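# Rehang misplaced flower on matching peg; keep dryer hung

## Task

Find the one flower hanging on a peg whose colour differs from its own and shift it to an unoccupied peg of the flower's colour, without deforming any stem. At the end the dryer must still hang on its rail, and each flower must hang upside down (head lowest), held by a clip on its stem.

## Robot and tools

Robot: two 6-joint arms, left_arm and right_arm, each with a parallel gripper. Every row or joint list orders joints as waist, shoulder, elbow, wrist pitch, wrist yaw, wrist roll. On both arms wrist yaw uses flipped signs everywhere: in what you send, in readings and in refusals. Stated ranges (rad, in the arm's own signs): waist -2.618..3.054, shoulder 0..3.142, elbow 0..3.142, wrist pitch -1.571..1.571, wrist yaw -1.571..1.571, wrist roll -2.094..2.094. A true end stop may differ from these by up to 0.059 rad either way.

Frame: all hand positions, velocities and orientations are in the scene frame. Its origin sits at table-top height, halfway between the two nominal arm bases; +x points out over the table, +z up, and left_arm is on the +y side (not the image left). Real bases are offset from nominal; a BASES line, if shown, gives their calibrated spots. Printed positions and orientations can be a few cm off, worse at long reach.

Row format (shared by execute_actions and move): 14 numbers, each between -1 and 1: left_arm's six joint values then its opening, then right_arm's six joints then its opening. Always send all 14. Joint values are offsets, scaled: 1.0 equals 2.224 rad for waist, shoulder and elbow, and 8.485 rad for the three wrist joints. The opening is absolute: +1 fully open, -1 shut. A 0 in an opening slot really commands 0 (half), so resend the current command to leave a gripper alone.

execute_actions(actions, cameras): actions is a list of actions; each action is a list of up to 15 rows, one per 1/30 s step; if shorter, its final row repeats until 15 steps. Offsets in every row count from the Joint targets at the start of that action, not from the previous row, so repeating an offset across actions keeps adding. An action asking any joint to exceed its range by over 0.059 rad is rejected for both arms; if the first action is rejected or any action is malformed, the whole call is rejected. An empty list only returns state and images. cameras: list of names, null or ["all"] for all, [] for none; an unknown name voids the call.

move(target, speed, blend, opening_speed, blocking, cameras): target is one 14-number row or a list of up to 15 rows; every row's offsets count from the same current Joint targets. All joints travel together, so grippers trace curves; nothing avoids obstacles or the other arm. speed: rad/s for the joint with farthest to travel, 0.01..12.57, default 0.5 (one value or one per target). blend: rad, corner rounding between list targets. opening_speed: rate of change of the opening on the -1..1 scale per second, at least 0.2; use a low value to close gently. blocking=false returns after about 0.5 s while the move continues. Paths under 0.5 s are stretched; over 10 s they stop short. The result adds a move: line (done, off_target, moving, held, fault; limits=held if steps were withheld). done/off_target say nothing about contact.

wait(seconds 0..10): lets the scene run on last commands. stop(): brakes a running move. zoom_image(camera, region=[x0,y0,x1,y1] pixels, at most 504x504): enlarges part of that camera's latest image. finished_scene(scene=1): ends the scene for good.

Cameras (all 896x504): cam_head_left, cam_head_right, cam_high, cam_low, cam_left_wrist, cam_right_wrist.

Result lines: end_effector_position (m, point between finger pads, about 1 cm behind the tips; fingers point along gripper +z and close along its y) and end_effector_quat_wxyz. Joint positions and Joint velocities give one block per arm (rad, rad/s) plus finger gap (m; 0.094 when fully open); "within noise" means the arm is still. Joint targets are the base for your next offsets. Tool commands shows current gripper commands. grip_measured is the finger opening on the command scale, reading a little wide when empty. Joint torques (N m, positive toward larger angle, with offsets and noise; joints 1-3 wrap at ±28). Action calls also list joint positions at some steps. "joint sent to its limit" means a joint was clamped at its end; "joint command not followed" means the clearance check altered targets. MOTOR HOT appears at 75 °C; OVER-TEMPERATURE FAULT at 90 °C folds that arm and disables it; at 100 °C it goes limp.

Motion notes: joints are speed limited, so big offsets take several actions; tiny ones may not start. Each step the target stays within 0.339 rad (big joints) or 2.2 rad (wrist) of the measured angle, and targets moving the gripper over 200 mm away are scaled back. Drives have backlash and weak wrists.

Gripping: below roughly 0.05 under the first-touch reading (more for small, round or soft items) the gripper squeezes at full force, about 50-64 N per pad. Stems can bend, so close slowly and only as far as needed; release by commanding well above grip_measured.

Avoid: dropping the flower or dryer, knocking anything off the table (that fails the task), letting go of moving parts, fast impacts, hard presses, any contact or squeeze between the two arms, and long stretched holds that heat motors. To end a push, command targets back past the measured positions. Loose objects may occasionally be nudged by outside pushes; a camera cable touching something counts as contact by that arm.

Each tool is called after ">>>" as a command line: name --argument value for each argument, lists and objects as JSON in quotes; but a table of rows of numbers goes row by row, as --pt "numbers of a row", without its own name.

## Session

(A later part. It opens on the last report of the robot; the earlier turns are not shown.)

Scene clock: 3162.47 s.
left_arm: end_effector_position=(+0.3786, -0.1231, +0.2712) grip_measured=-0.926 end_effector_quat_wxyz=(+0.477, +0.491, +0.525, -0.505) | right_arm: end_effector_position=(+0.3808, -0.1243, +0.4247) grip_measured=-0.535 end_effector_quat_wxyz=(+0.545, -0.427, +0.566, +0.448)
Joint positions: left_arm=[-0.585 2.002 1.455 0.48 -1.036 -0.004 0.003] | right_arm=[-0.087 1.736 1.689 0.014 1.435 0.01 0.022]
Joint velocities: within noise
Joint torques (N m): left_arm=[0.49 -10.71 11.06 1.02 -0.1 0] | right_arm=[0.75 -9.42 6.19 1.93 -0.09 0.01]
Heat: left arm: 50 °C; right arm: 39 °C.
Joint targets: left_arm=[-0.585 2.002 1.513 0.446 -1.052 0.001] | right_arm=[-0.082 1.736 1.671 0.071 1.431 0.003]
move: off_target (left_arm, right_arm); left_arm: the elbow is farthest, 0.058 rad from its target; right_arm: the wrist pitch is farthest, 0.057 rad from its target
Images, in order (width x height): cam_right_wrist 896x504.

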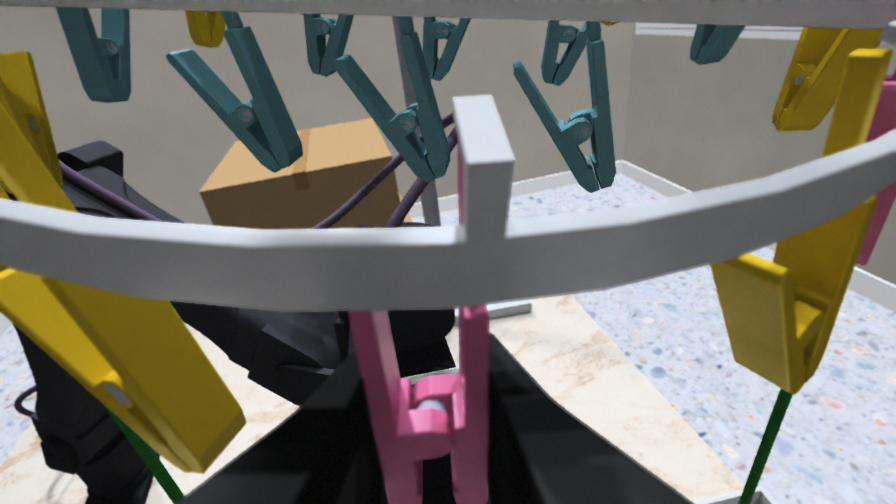

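>>> wait --seconds 0.1 --cameras '["cam_head_left", "cam_head_right", "cam_low", "cam_high", "cam_right_wrist", "cam_left_wrist"]'

>>> zoom_image --camera "cam_head_right" --region '[600, 140, 640, 220]'

>>> zoom_image --camera "cam_head_left" --region '[600, 150, 650, 230]'

>>> zoom_image --camera "cam_low" --region '[490, 110, 540, 170]'

>>> zoom_image --camera "cam_high" --region '[395, 205, 425, 265]'

Scene clock: 3171.87 s.
left_arm: end_effector_position=(+0.3786, -0.1231, +0.2712) grip_measured=-0.926 end_effector_quat_wxyz=(+0.477, +0.491, +0.525, -0.505) | right_arm: end_effector_position=(+0.3808, -0.1243, +0.4247) grip_measured=-0.535 end_effector_quat_wxyz=(+0.545, -0.427, +0.566, +0.448)
Joint positions: left_arm=[-0.585 2.002 1.455 0.48 -1.036 -0.004 0.003] | right_arm=[-0.087 1.736 1.689 0.014 1.435 0.01 0.022]
Joint velocities: within noise
Joint torques (N m): left_arm=[0.44 -10.88 10.97 1.02 -0.14 -0.01] | right_arm=[0.75 -9.42 6.19 1.92 -0.09 0.01]
Heat: left arm: 50 °C; right arm: 39 °C.
Joint targets: left_arm=[-0.585 2.002 1.513 0.446 -1.052 0.001] | right_arm=[-0.082 1.736 1.671 0.071 1.431 0.003]
Tool commands: left_gripper/opening=-0.96 right_gripper/opening=-0.7
wait: 0.10 s; at rest from the start

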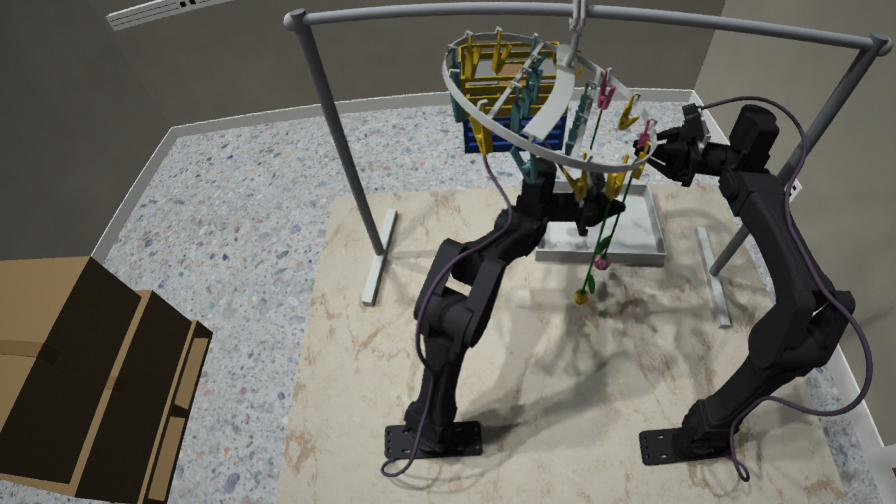

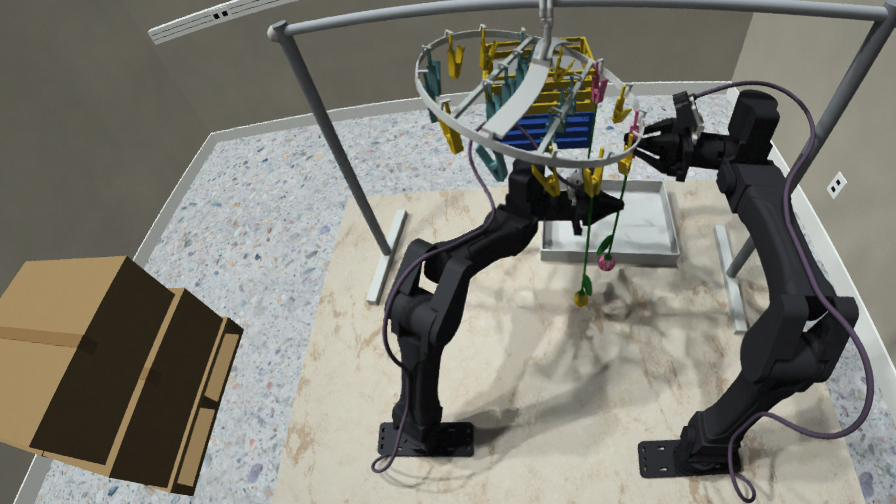

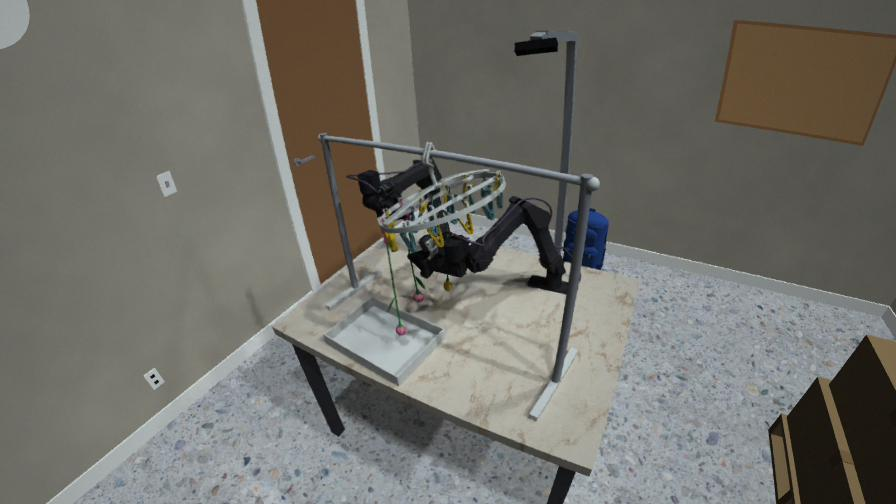

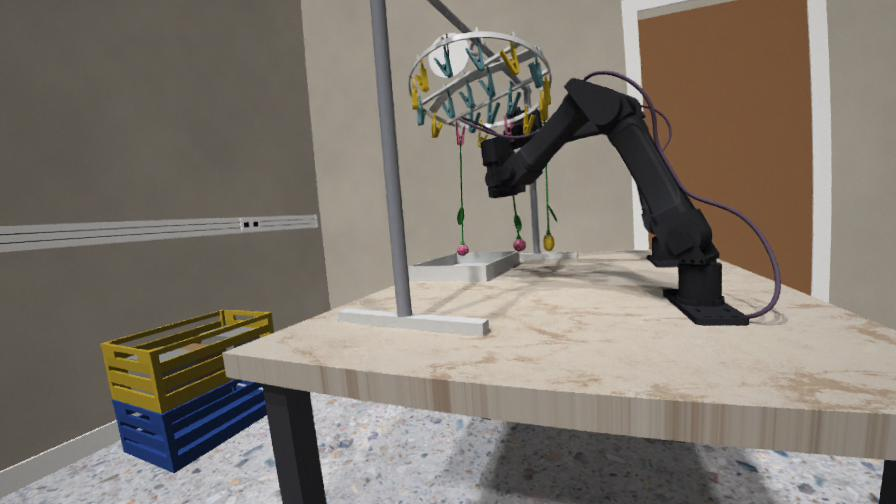

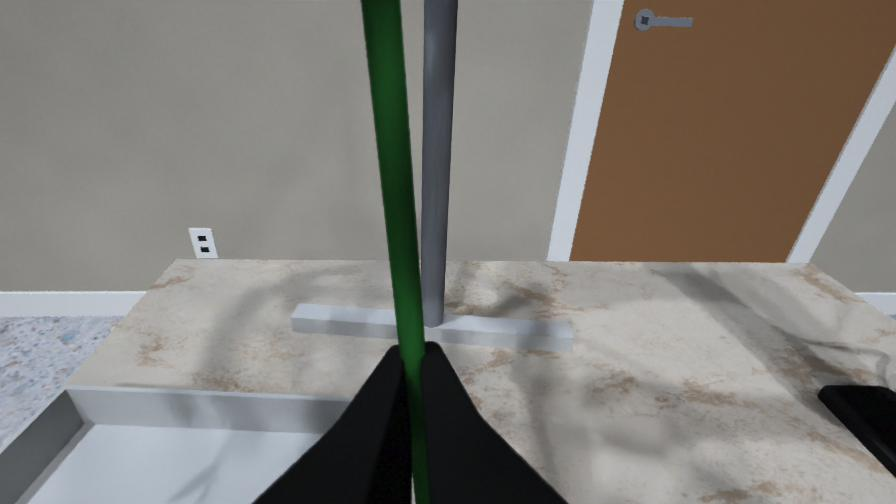

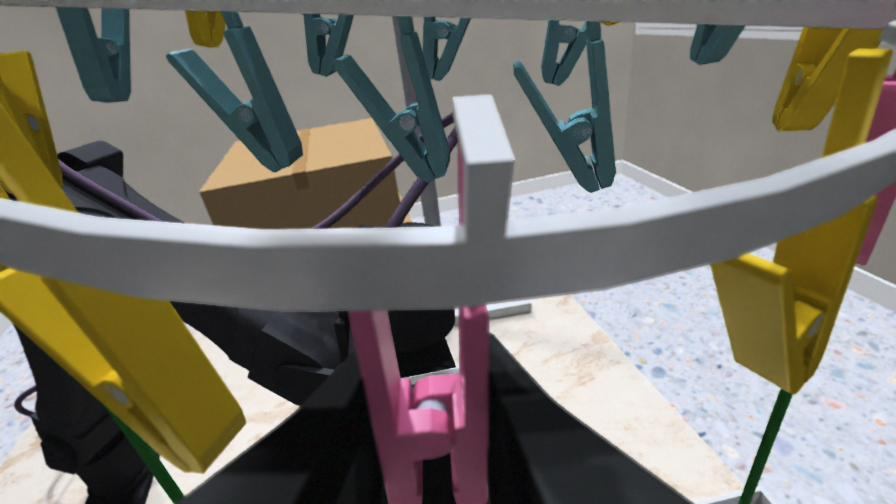

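Scaled by 6.300 from the camera's 896x504 image, which has a finer 1280x720 frame.

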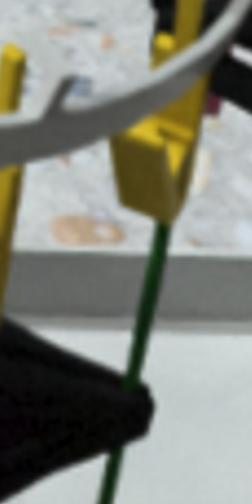

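Scaled by 6.300 from the camera's 896x504 image, which has a finer 1280x720 frame.

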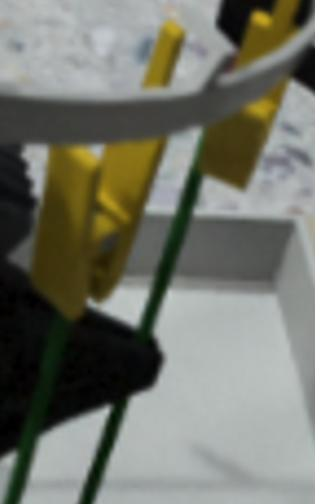

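Scaled by 8.400 from the camera's 896x504 image, which has a finer 1280x720 frame.

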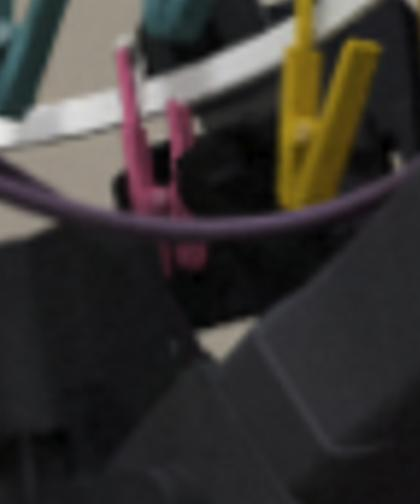

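Scaled by 8.400 from the camera's 896x504 image, which has a finer 1280x720 frame.

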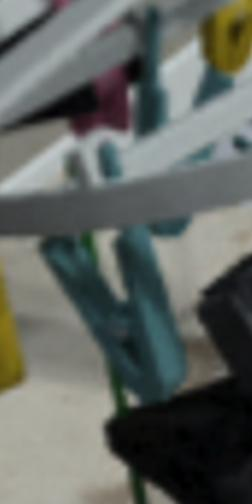

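>>> zoom_image --camera "cam_left_wrist" --region '[340, 0, 480, 120]'

>>> zoom_image --camera "cam_left_wrist" --region '[360, 280, 480, 400]'

>>> zoom_image --camera "cam_left_wrist" --region '[540, 0, 896, 280]'

Scaled by 3.600 from the camera's 896x504 image, which has a finer 1280x720 frame.

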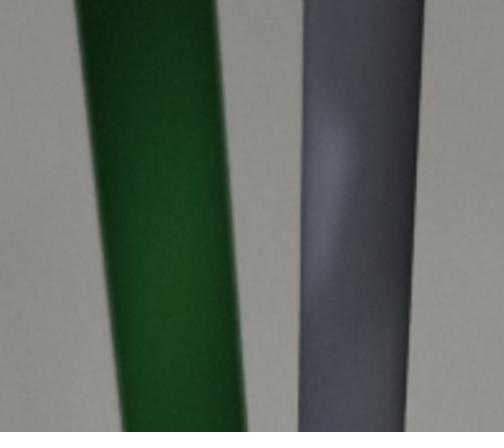

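Scaled by 4.200 from the camera's 896x504 image, which has a finer 1280x720 frame.

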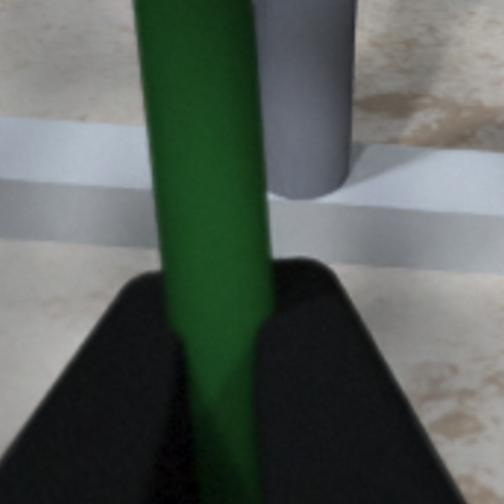

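Scaled by 1.416 from the camera's 896x504 image, which has a finer 1280x720 frame.

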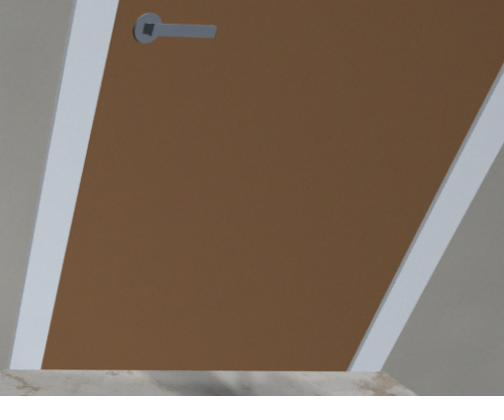

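>>> zoom_image --camera "cam_right_wrist" --region '[340, 0, 560, 340]'

>>> zoom_image --camera "cam_right_wrist" --region '[560, 0, 896, 300]'

>>> zoom_image --camera "cam_right_wrist" --region '[120, 0, 340, 300]'

Scaled by 1.482 from the camera's 896x504 image, which has a finer 1280x720 frame.

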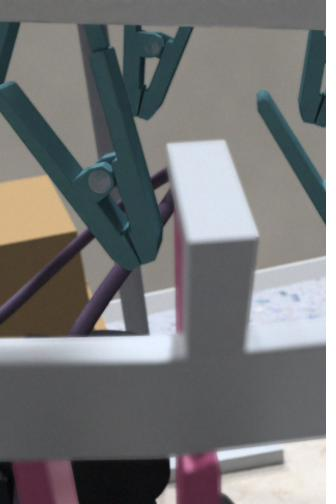

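Scaled by 1.500 from the camera's 896x504 image, which has a finer 1280x720 frame.

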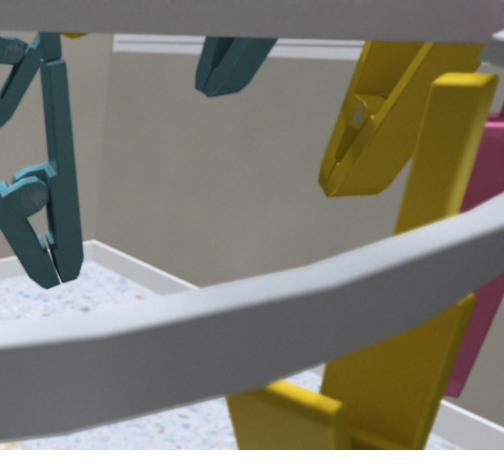

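Scaled by 1.680 from the camera's 896x504 image, which has a finer 1280x720 frame.

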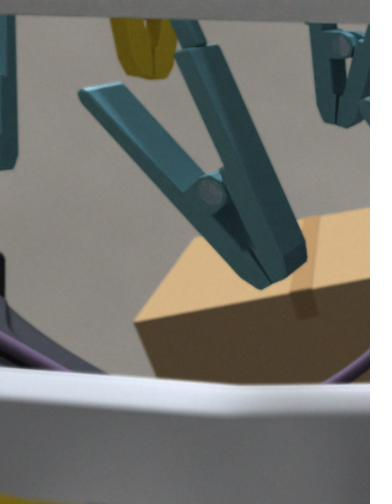

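>>> zoom_image --camera "cam_right_wrist" --region '[415, 454, 465, 504]'

>>> zoom_image --camera "cam_right_wrist" --region '[300, 304, 600, 504]'

Scaled by 10.080 from the camera's 896x504 image, which has a finer 1280x720 frame.

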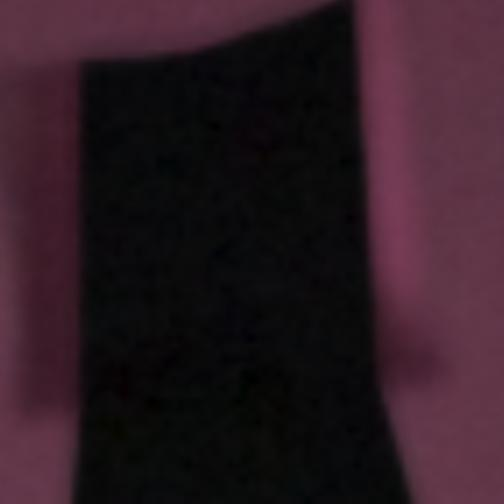

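Scaled by 1.680 from the camera's 896x504 image, which has a finer 1280x720 frame.

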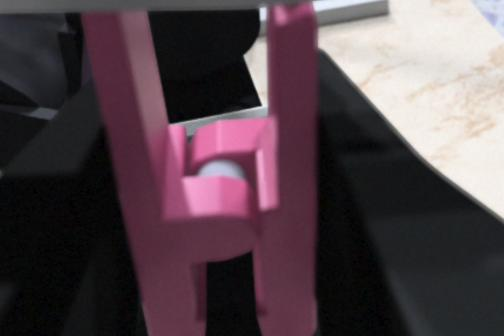

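>>> move --target '[0.0162, 0, -0.0715, 0.0194, -0.0035, 0, -0.96, 0, 0, 0, 0, 0, 0, -0.7]' --speed 0.2 --cameras '["cam_right_wrist", "cam_low", "cam_left_wrist"]'

>>> zoom_image --camera "cam_right_wrist" --region '[390, 424, 500, 504]'

Scene clock: 3420.87 s.
left_arm: end_effector_position=(+0.3814, -0.1052, +0.2460) grip_measured=-0.926 end_effector_quat_wxyz=(+0.469, +0.485, +0.538, -0.506) | right_arm: end_effector_position=(+0.3808, -0.1243, +0.4247) grip_measured=-0.535 end_effector_quat_wxyz=(+0.545, -0.427, +0.566, +0.448)
Joint positions: left_arm=[-0.548 2.002 1.368 0.537 -1.062 -0.004 0.003] | right_arm=[-0.087 1.736 1.689 0.014 1.435 0.01 0.022]
Joint velocities: within noise
Joint torques (N m): left_arm=[0.49 -10.51 4.55 1.93 -0.13 0] | right_arm=[0.75 -9.42 6.19 1.93 -0.09 0.01]
Heat: left arm: 51 °C; right arm: 39 °C.
Joint targets: left_arm=[-0.549 2.002 1.354 0.611 -1.081 0.001] | right_arm=[-0.082 1.736 1.671 0.071 1.431 0.003]
move: off_target (left_arm, right_arm); left_arm: the wrist pitch is farthest, 0.074 rad from its target; right_arm: the wrist pitch is farthest, 0.057 rad from its target
Images, in order (width x height): cam_low 896x504, cam_left_wrist 896x504, cam_right_wrist 896x504.

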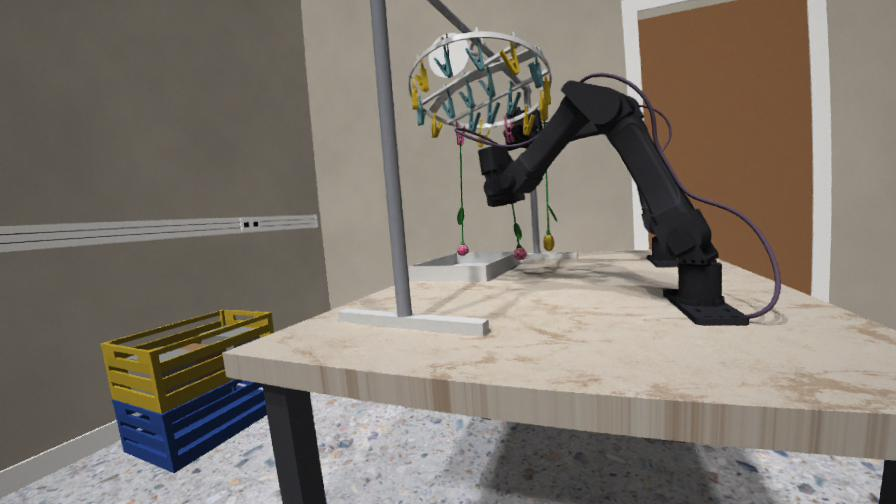

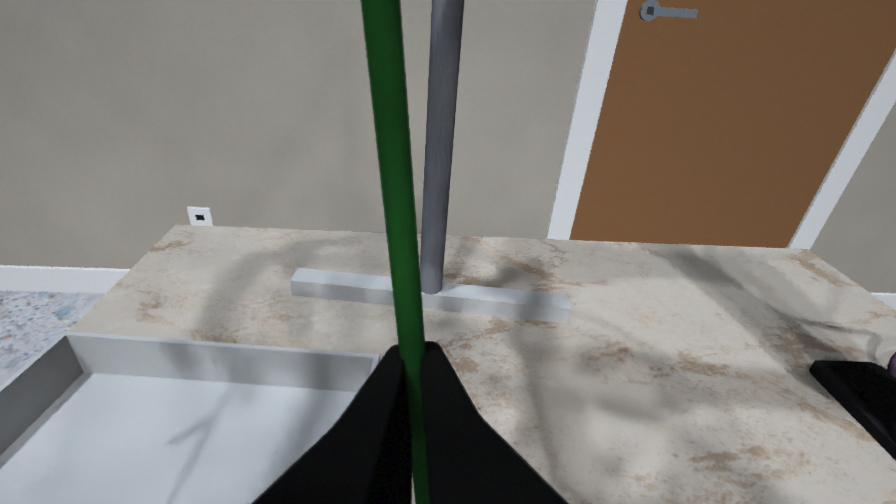

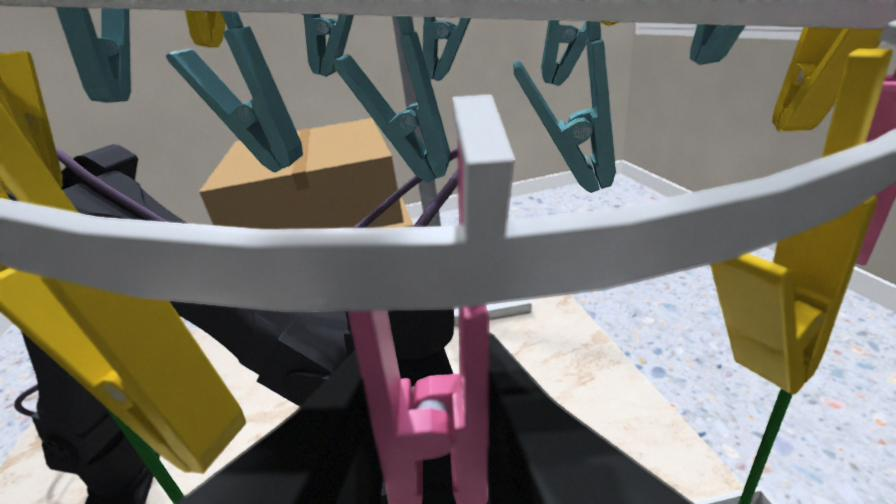

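Scaled by 4.582 from the camera's 896x504 image, which has a finer 1280x720 frame.

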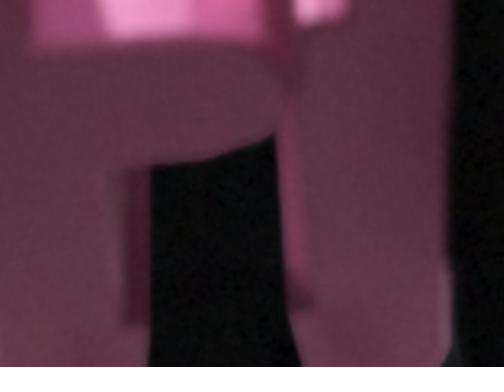

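>>> zoom_image --camera "cam_right_wrist" --region '[415, 454, 465, 504]'

>>> wait --seconds 0.1 --cameras '["cam_head_left", "cam_head_right", "cam_low", "cam_high", "cam_right_wrist"]'

>>> zoom_image --camera "cam_head_right" --region '[580, 120, 660, 220]'

>>> zoom_image --camera "cam_head_left" --region '[580, 130, 660, 230]'

>>> zoom_image --camera "cam_high" --region '[390, 205, 430, 265]'

>>> zoom_image --camera "cam_low" --region '[490, 110, 540, 170]'

Scaled by 10.080 from the camera's 896x504 image, which has a finer 1280x720 frame.

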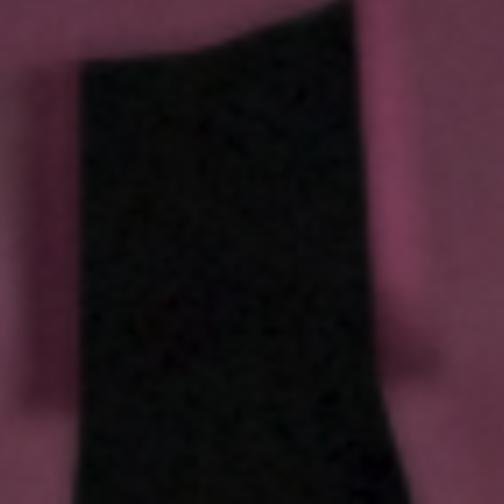

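Scene clock: 3455.53 s.
left_arm: end_effector_position=(+0.3811, -0.1052, +0.2460) grip_measured=-0.926 end_effector_quat_wxyz=(+0.469, +0.485, +0.537, -0.506) | right_arm: end_effector_position=(+0.3808, -0.1243, +0.4247) grip_measured=-0.535 end_effector_quat_wxyz=(+0.545, -0.427, +0.566, +0.448)
Joint positions: left_arm=[-0.548 2.002 1.368 0.537 -1.064 -0.004 0.003] | right_arm=[-0.087 1.736 1.689 0.014 1.435 0.01 0.022]
Joint velocities: within noise
Joint torques (N m): left_arm=[0.35 -10.73 4.59 1.92 -0.17 0.03] | right_arm=[0.75 -9.42 6.19 1.92 -0.09 0.01]
Heat: left arm: 51 °C; right arm: 39 °C.
Joint targets: left_arm=[-0.549 2.002 1.354 0.611 -1.081 0.001] | right_arm=[-0.082 1.736 1.671 0.071 1.431 0.003]
Tool commands: left_gripper/opening=-0.96 right_gripper/opening=-0.7
wait: 0.10 s; at rest from the start
Images, in order (width x height): cam_head_left 896x504, cam_head_right 896x504, cam_high 896x504, cam_low 896x504, cam_right_wrist 896x504.

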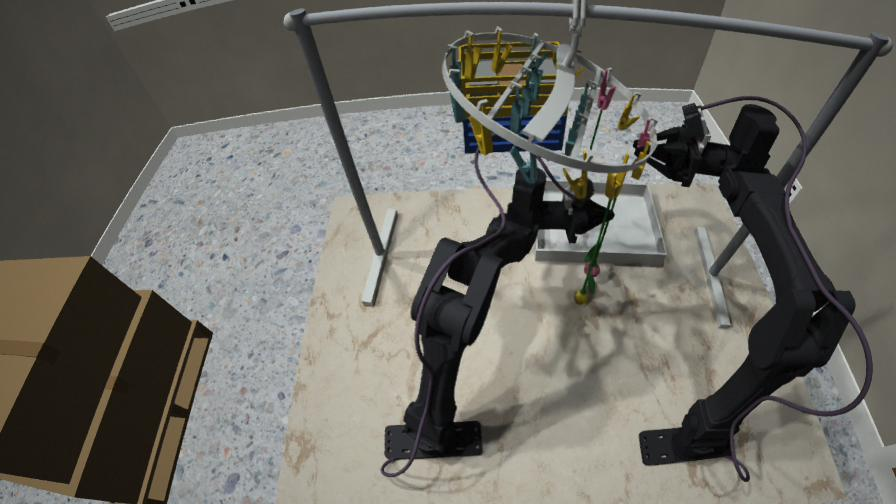

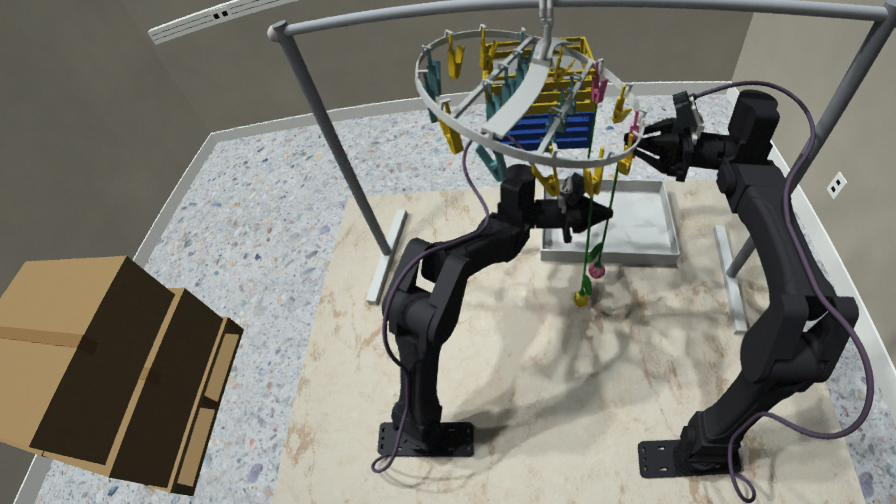

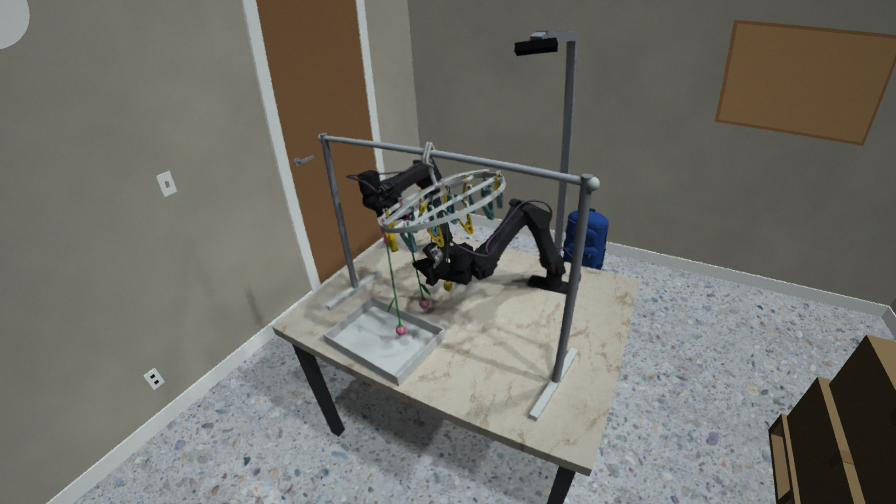

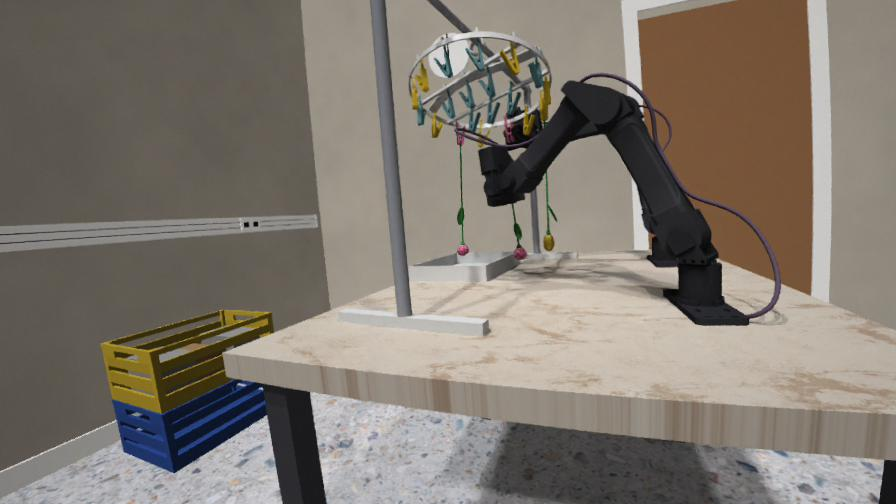

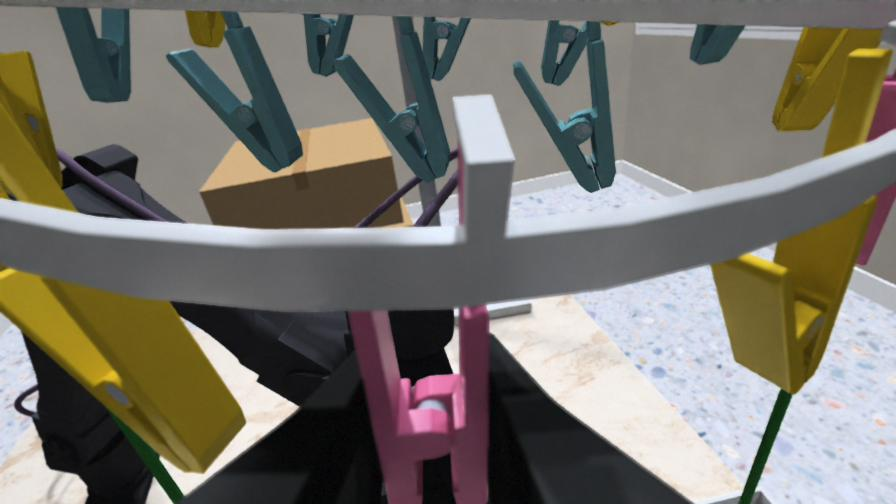

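Scaled by 5.040 from the camera's 896x504 image, which has a finer 1280x720 frame.

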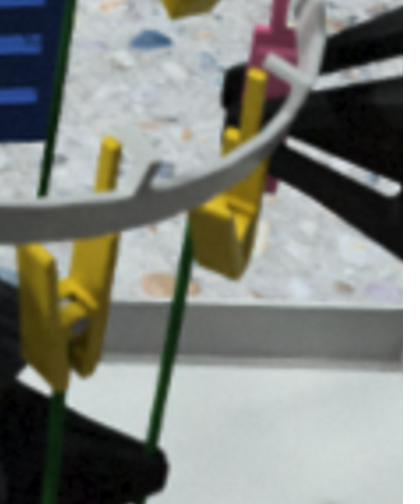

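Scaled by 5.040 from the camera's 896x504 image, which has a finer 1280x720 frame.

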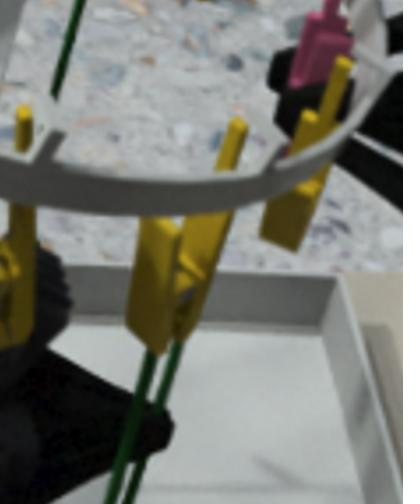

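Scaled by 8.400 from the camera's 896x504 image, which has a finer 1280x720 frame.

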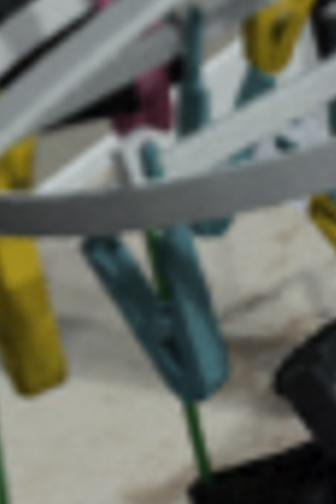

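Scaled by 8.400 from the camera's 896x504 image, which has a finer 1280x720 frame.

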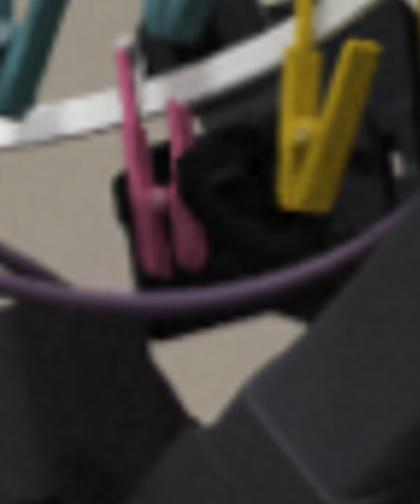

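>>> move --target '[-0.0189, 0, 0.0683, -0.0170, 0.0072, 0, -0.96, 0, 0, 0, 0, 0, 0, -0.7]' --speed 0.2 --cameras '["cam_right_wrist", "cam_left_wrist"]'

>>> zoom_image --camera "cam_right_wrist" --region '[390, 424, 500, 504]'

Scene clock: 3568.23 s.
left_arm: end_effector_position=(+0.3788, -0.1255, +0.2723) grip_measured=-0.926 end_effector_quat_wxyz=(+0.484, +0.491, +0.522, -0.502) | right_arm: end_effector_position=(+0.3808, -0.1243, +0.4247) grip_measured=-0.535 end_effector_quat_wxyz=(+0.545, -0.427, +0.566, +0.448)
Joint positions: left_arm=[-0.591 2.004 1.452 0.5 -1.022 -0.004 0.003] | right_arm=[-0.087 1.736 1.689 0.014 1.435 0.01 0.022]
Joint velocities: within noise
Joint torques (N m): left_arm=[-0.36 -11.14 10.66 0.99 0.03 -0.01] | right_arm=[0.76 -9.42 6.19 1.93 -0.09 0.01]
Heat: left arm: 51 °C; right arm: 39 °C.
Joint targets: left_arm=[-0.591 2.002 1.506 0.467 -1.020 0.001] | right_arm=[-0.082 1.736 1.671 0.071 1.431 0.003]
move: off_target (left_arm, right_arm); left_arm: the elbow is farthest, 0.054 rad from its target; right_arm: the wrist pitch is farthest, 0.057 rad from its target
Images, in order (width x height): cam_left_wrist 896x504, cam_right_wrist 896x504.

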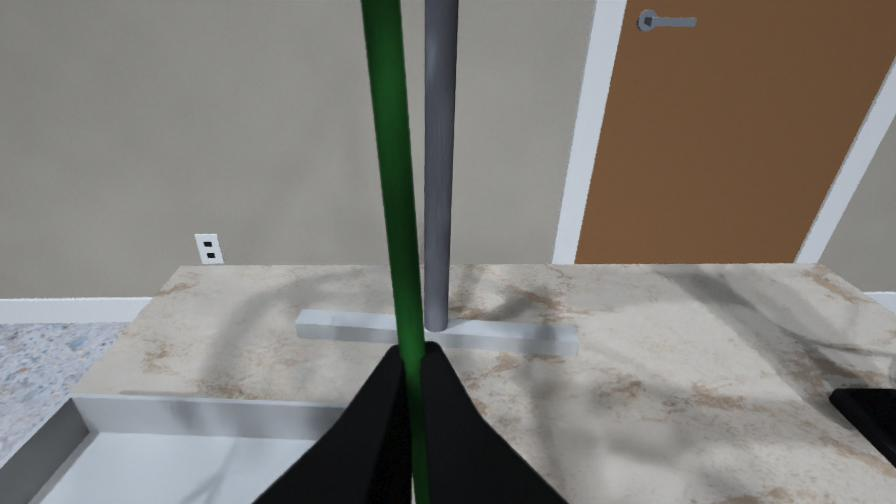

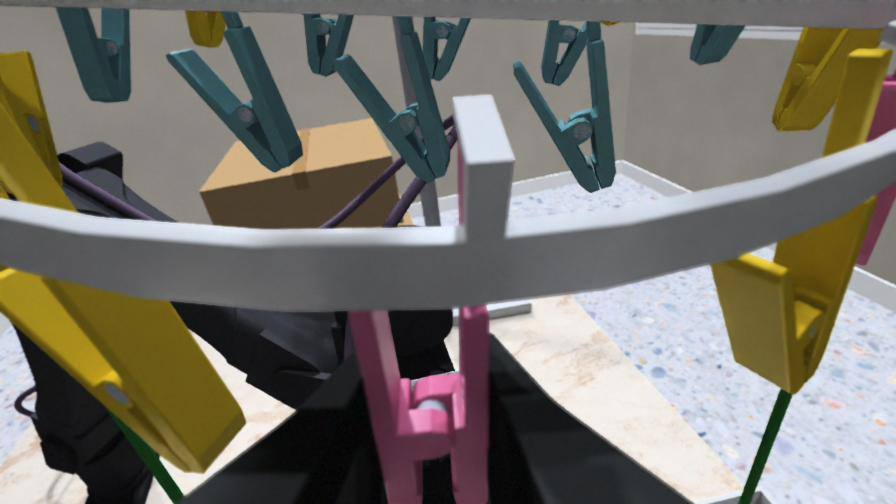

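Scaled by 4.582 from the camera's 896x504 image, which has a finer 1280x720 frame.

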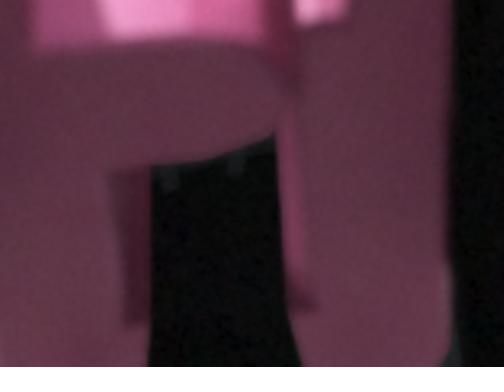

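>>> move --target '[0, 0, 0, 0.0112, 0, 0, -0.96, 0, 0, 0, 0, 0, 0, -0.7]' --speed 0.2 --cameras '["cam_right_wrist"]'

>>> zoom_image --camera "cam_right_wrist" --region '[390, 424, 500, 504]'

Scene clock: 3578.57 s.
left_arm: end_effector_position=(+0.3788, -0.1255, +0.2723) grip_measured=-0.926 end_effector_quat_wxyz=(+0.484, +0.491, +0.522, -0.502) | right_arm: end_effector_position=(+0.3808, -0.1243, +0.4247) grip_measured=-0.535 end_effector_quat_wxyz=(+0.545, -0.427, +0.566, +0.448)
Joint positions: left_arm=[-0.591 2.004 1.452 0.5 -1.022 -0.004 0.003] | right_arm=[-0.087 1.736 1.689 0.014 1.435 0.01 0.022]
Joint velocities: within noise
Joint torques (N m): left_arm=[-0.24 -11 10.65 1.87 0.07 -0.02] | right_arm=[0.75 -9.42 6.19 1.93 -0.09 0.01]
Heat: left arm: 55 °C; right arm: 39 °C.
Joint targets: left_arm=[-0.591 2.002 1.506 0.562 -1.020 0.001] | right_arm=[-0.082 1.736 1.671 0.071 1.431 0.003]
move: off_target (left_arm, right_arm); left_arm: the wrist pitch is farthest, 0.062 rad from its target; right_arm: the wrist pitch is farthest, 0.057 rad from its target
Images, in order (width x height): cam_right_wrist 896x504.

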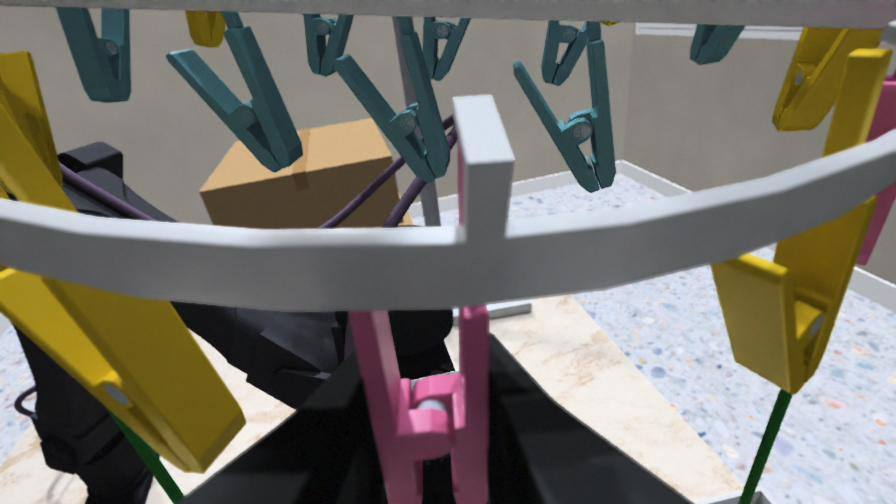

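Scaled by 4.582 from the camera's 896x504 image, which has a finer 1280x720 frame.

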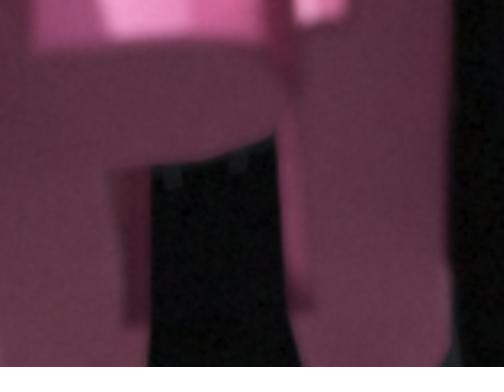

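>>> move --target '[0, 0, 0, 0.0038, 0, 0, -0.96, 0, 0, 0, 0, 0, 0, -0.7]' --speed 0.2 --cameras '["cam_right_wrist"]'

>>> zoom_image --camera "cam_right_wrist" --region '[390, 424, 500, 504]'

Scene clock: 3583.50 s.
left_arm: end_effector_position=(+0.3789, -0.1256, +0.2753) grip_measured=-0.926 end_effector_quat_wxyz=(+0.491, +0.493, +0.516, -0.500) | right_arm: end_effector_position=(+0.3808, -0.1243, +0.4247) grip_measured=-0.535 end_effector_quat_wxyz=(+0.545, -0.427, +0.566, +0.448)
Joint positions: left_arm=[-0.591 2.004 1.452 0.518 -1.022 -0.004 0.003] | right_arm=[-0.087 1.736 1.689 0.014 1.435 0.01 0.022]
Joint velocities: within noise
Joint torques (N m): left_arm=[-0.35 -10.93 10.63 1.95 0.01 -0.03] | right_arm=[0.76 -9.42 6.17 1.93 -0.09 0.01]
Heat: left arm: 56 °C; right arm: 39 °C.
Joint targets: left_arm=[-0.591 2.002 1.506 0.594 -1.020 0.001] | right_arm=[-0.082 1.736 1.671 0.071 1.431 0.003]
move: off_target (left_arm, right_arm); left_arm: the wrist pitch is farthest, 0.076 rad from its target; right_arm: the wrist pitch is farthest, 0.057 rad from its target
Images, in order (width x height): cam_right_wrist 896x504.

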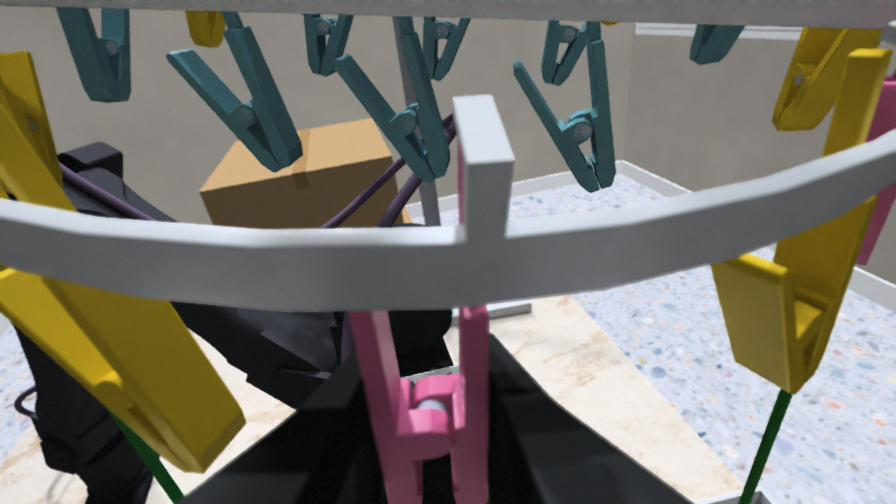

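Scaled by 4.582 from the camera's 896x504 image, which has a finer 1280x720 frame.

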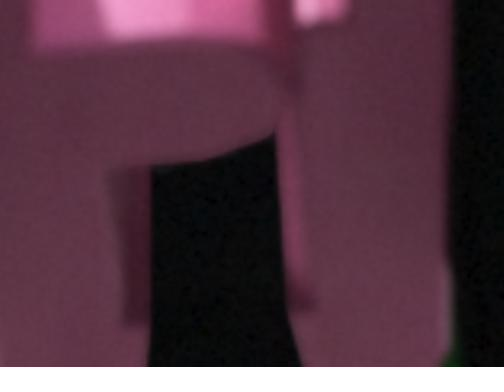

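>>> zoom_image --camera "cam_right_wrist" --region '[470, 474, 510, 504]'

Scaled by 12.600 from the camera's 896x504 image, which has a finer 1280x720 frame.

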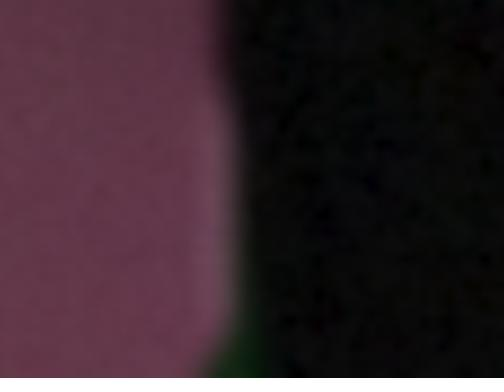

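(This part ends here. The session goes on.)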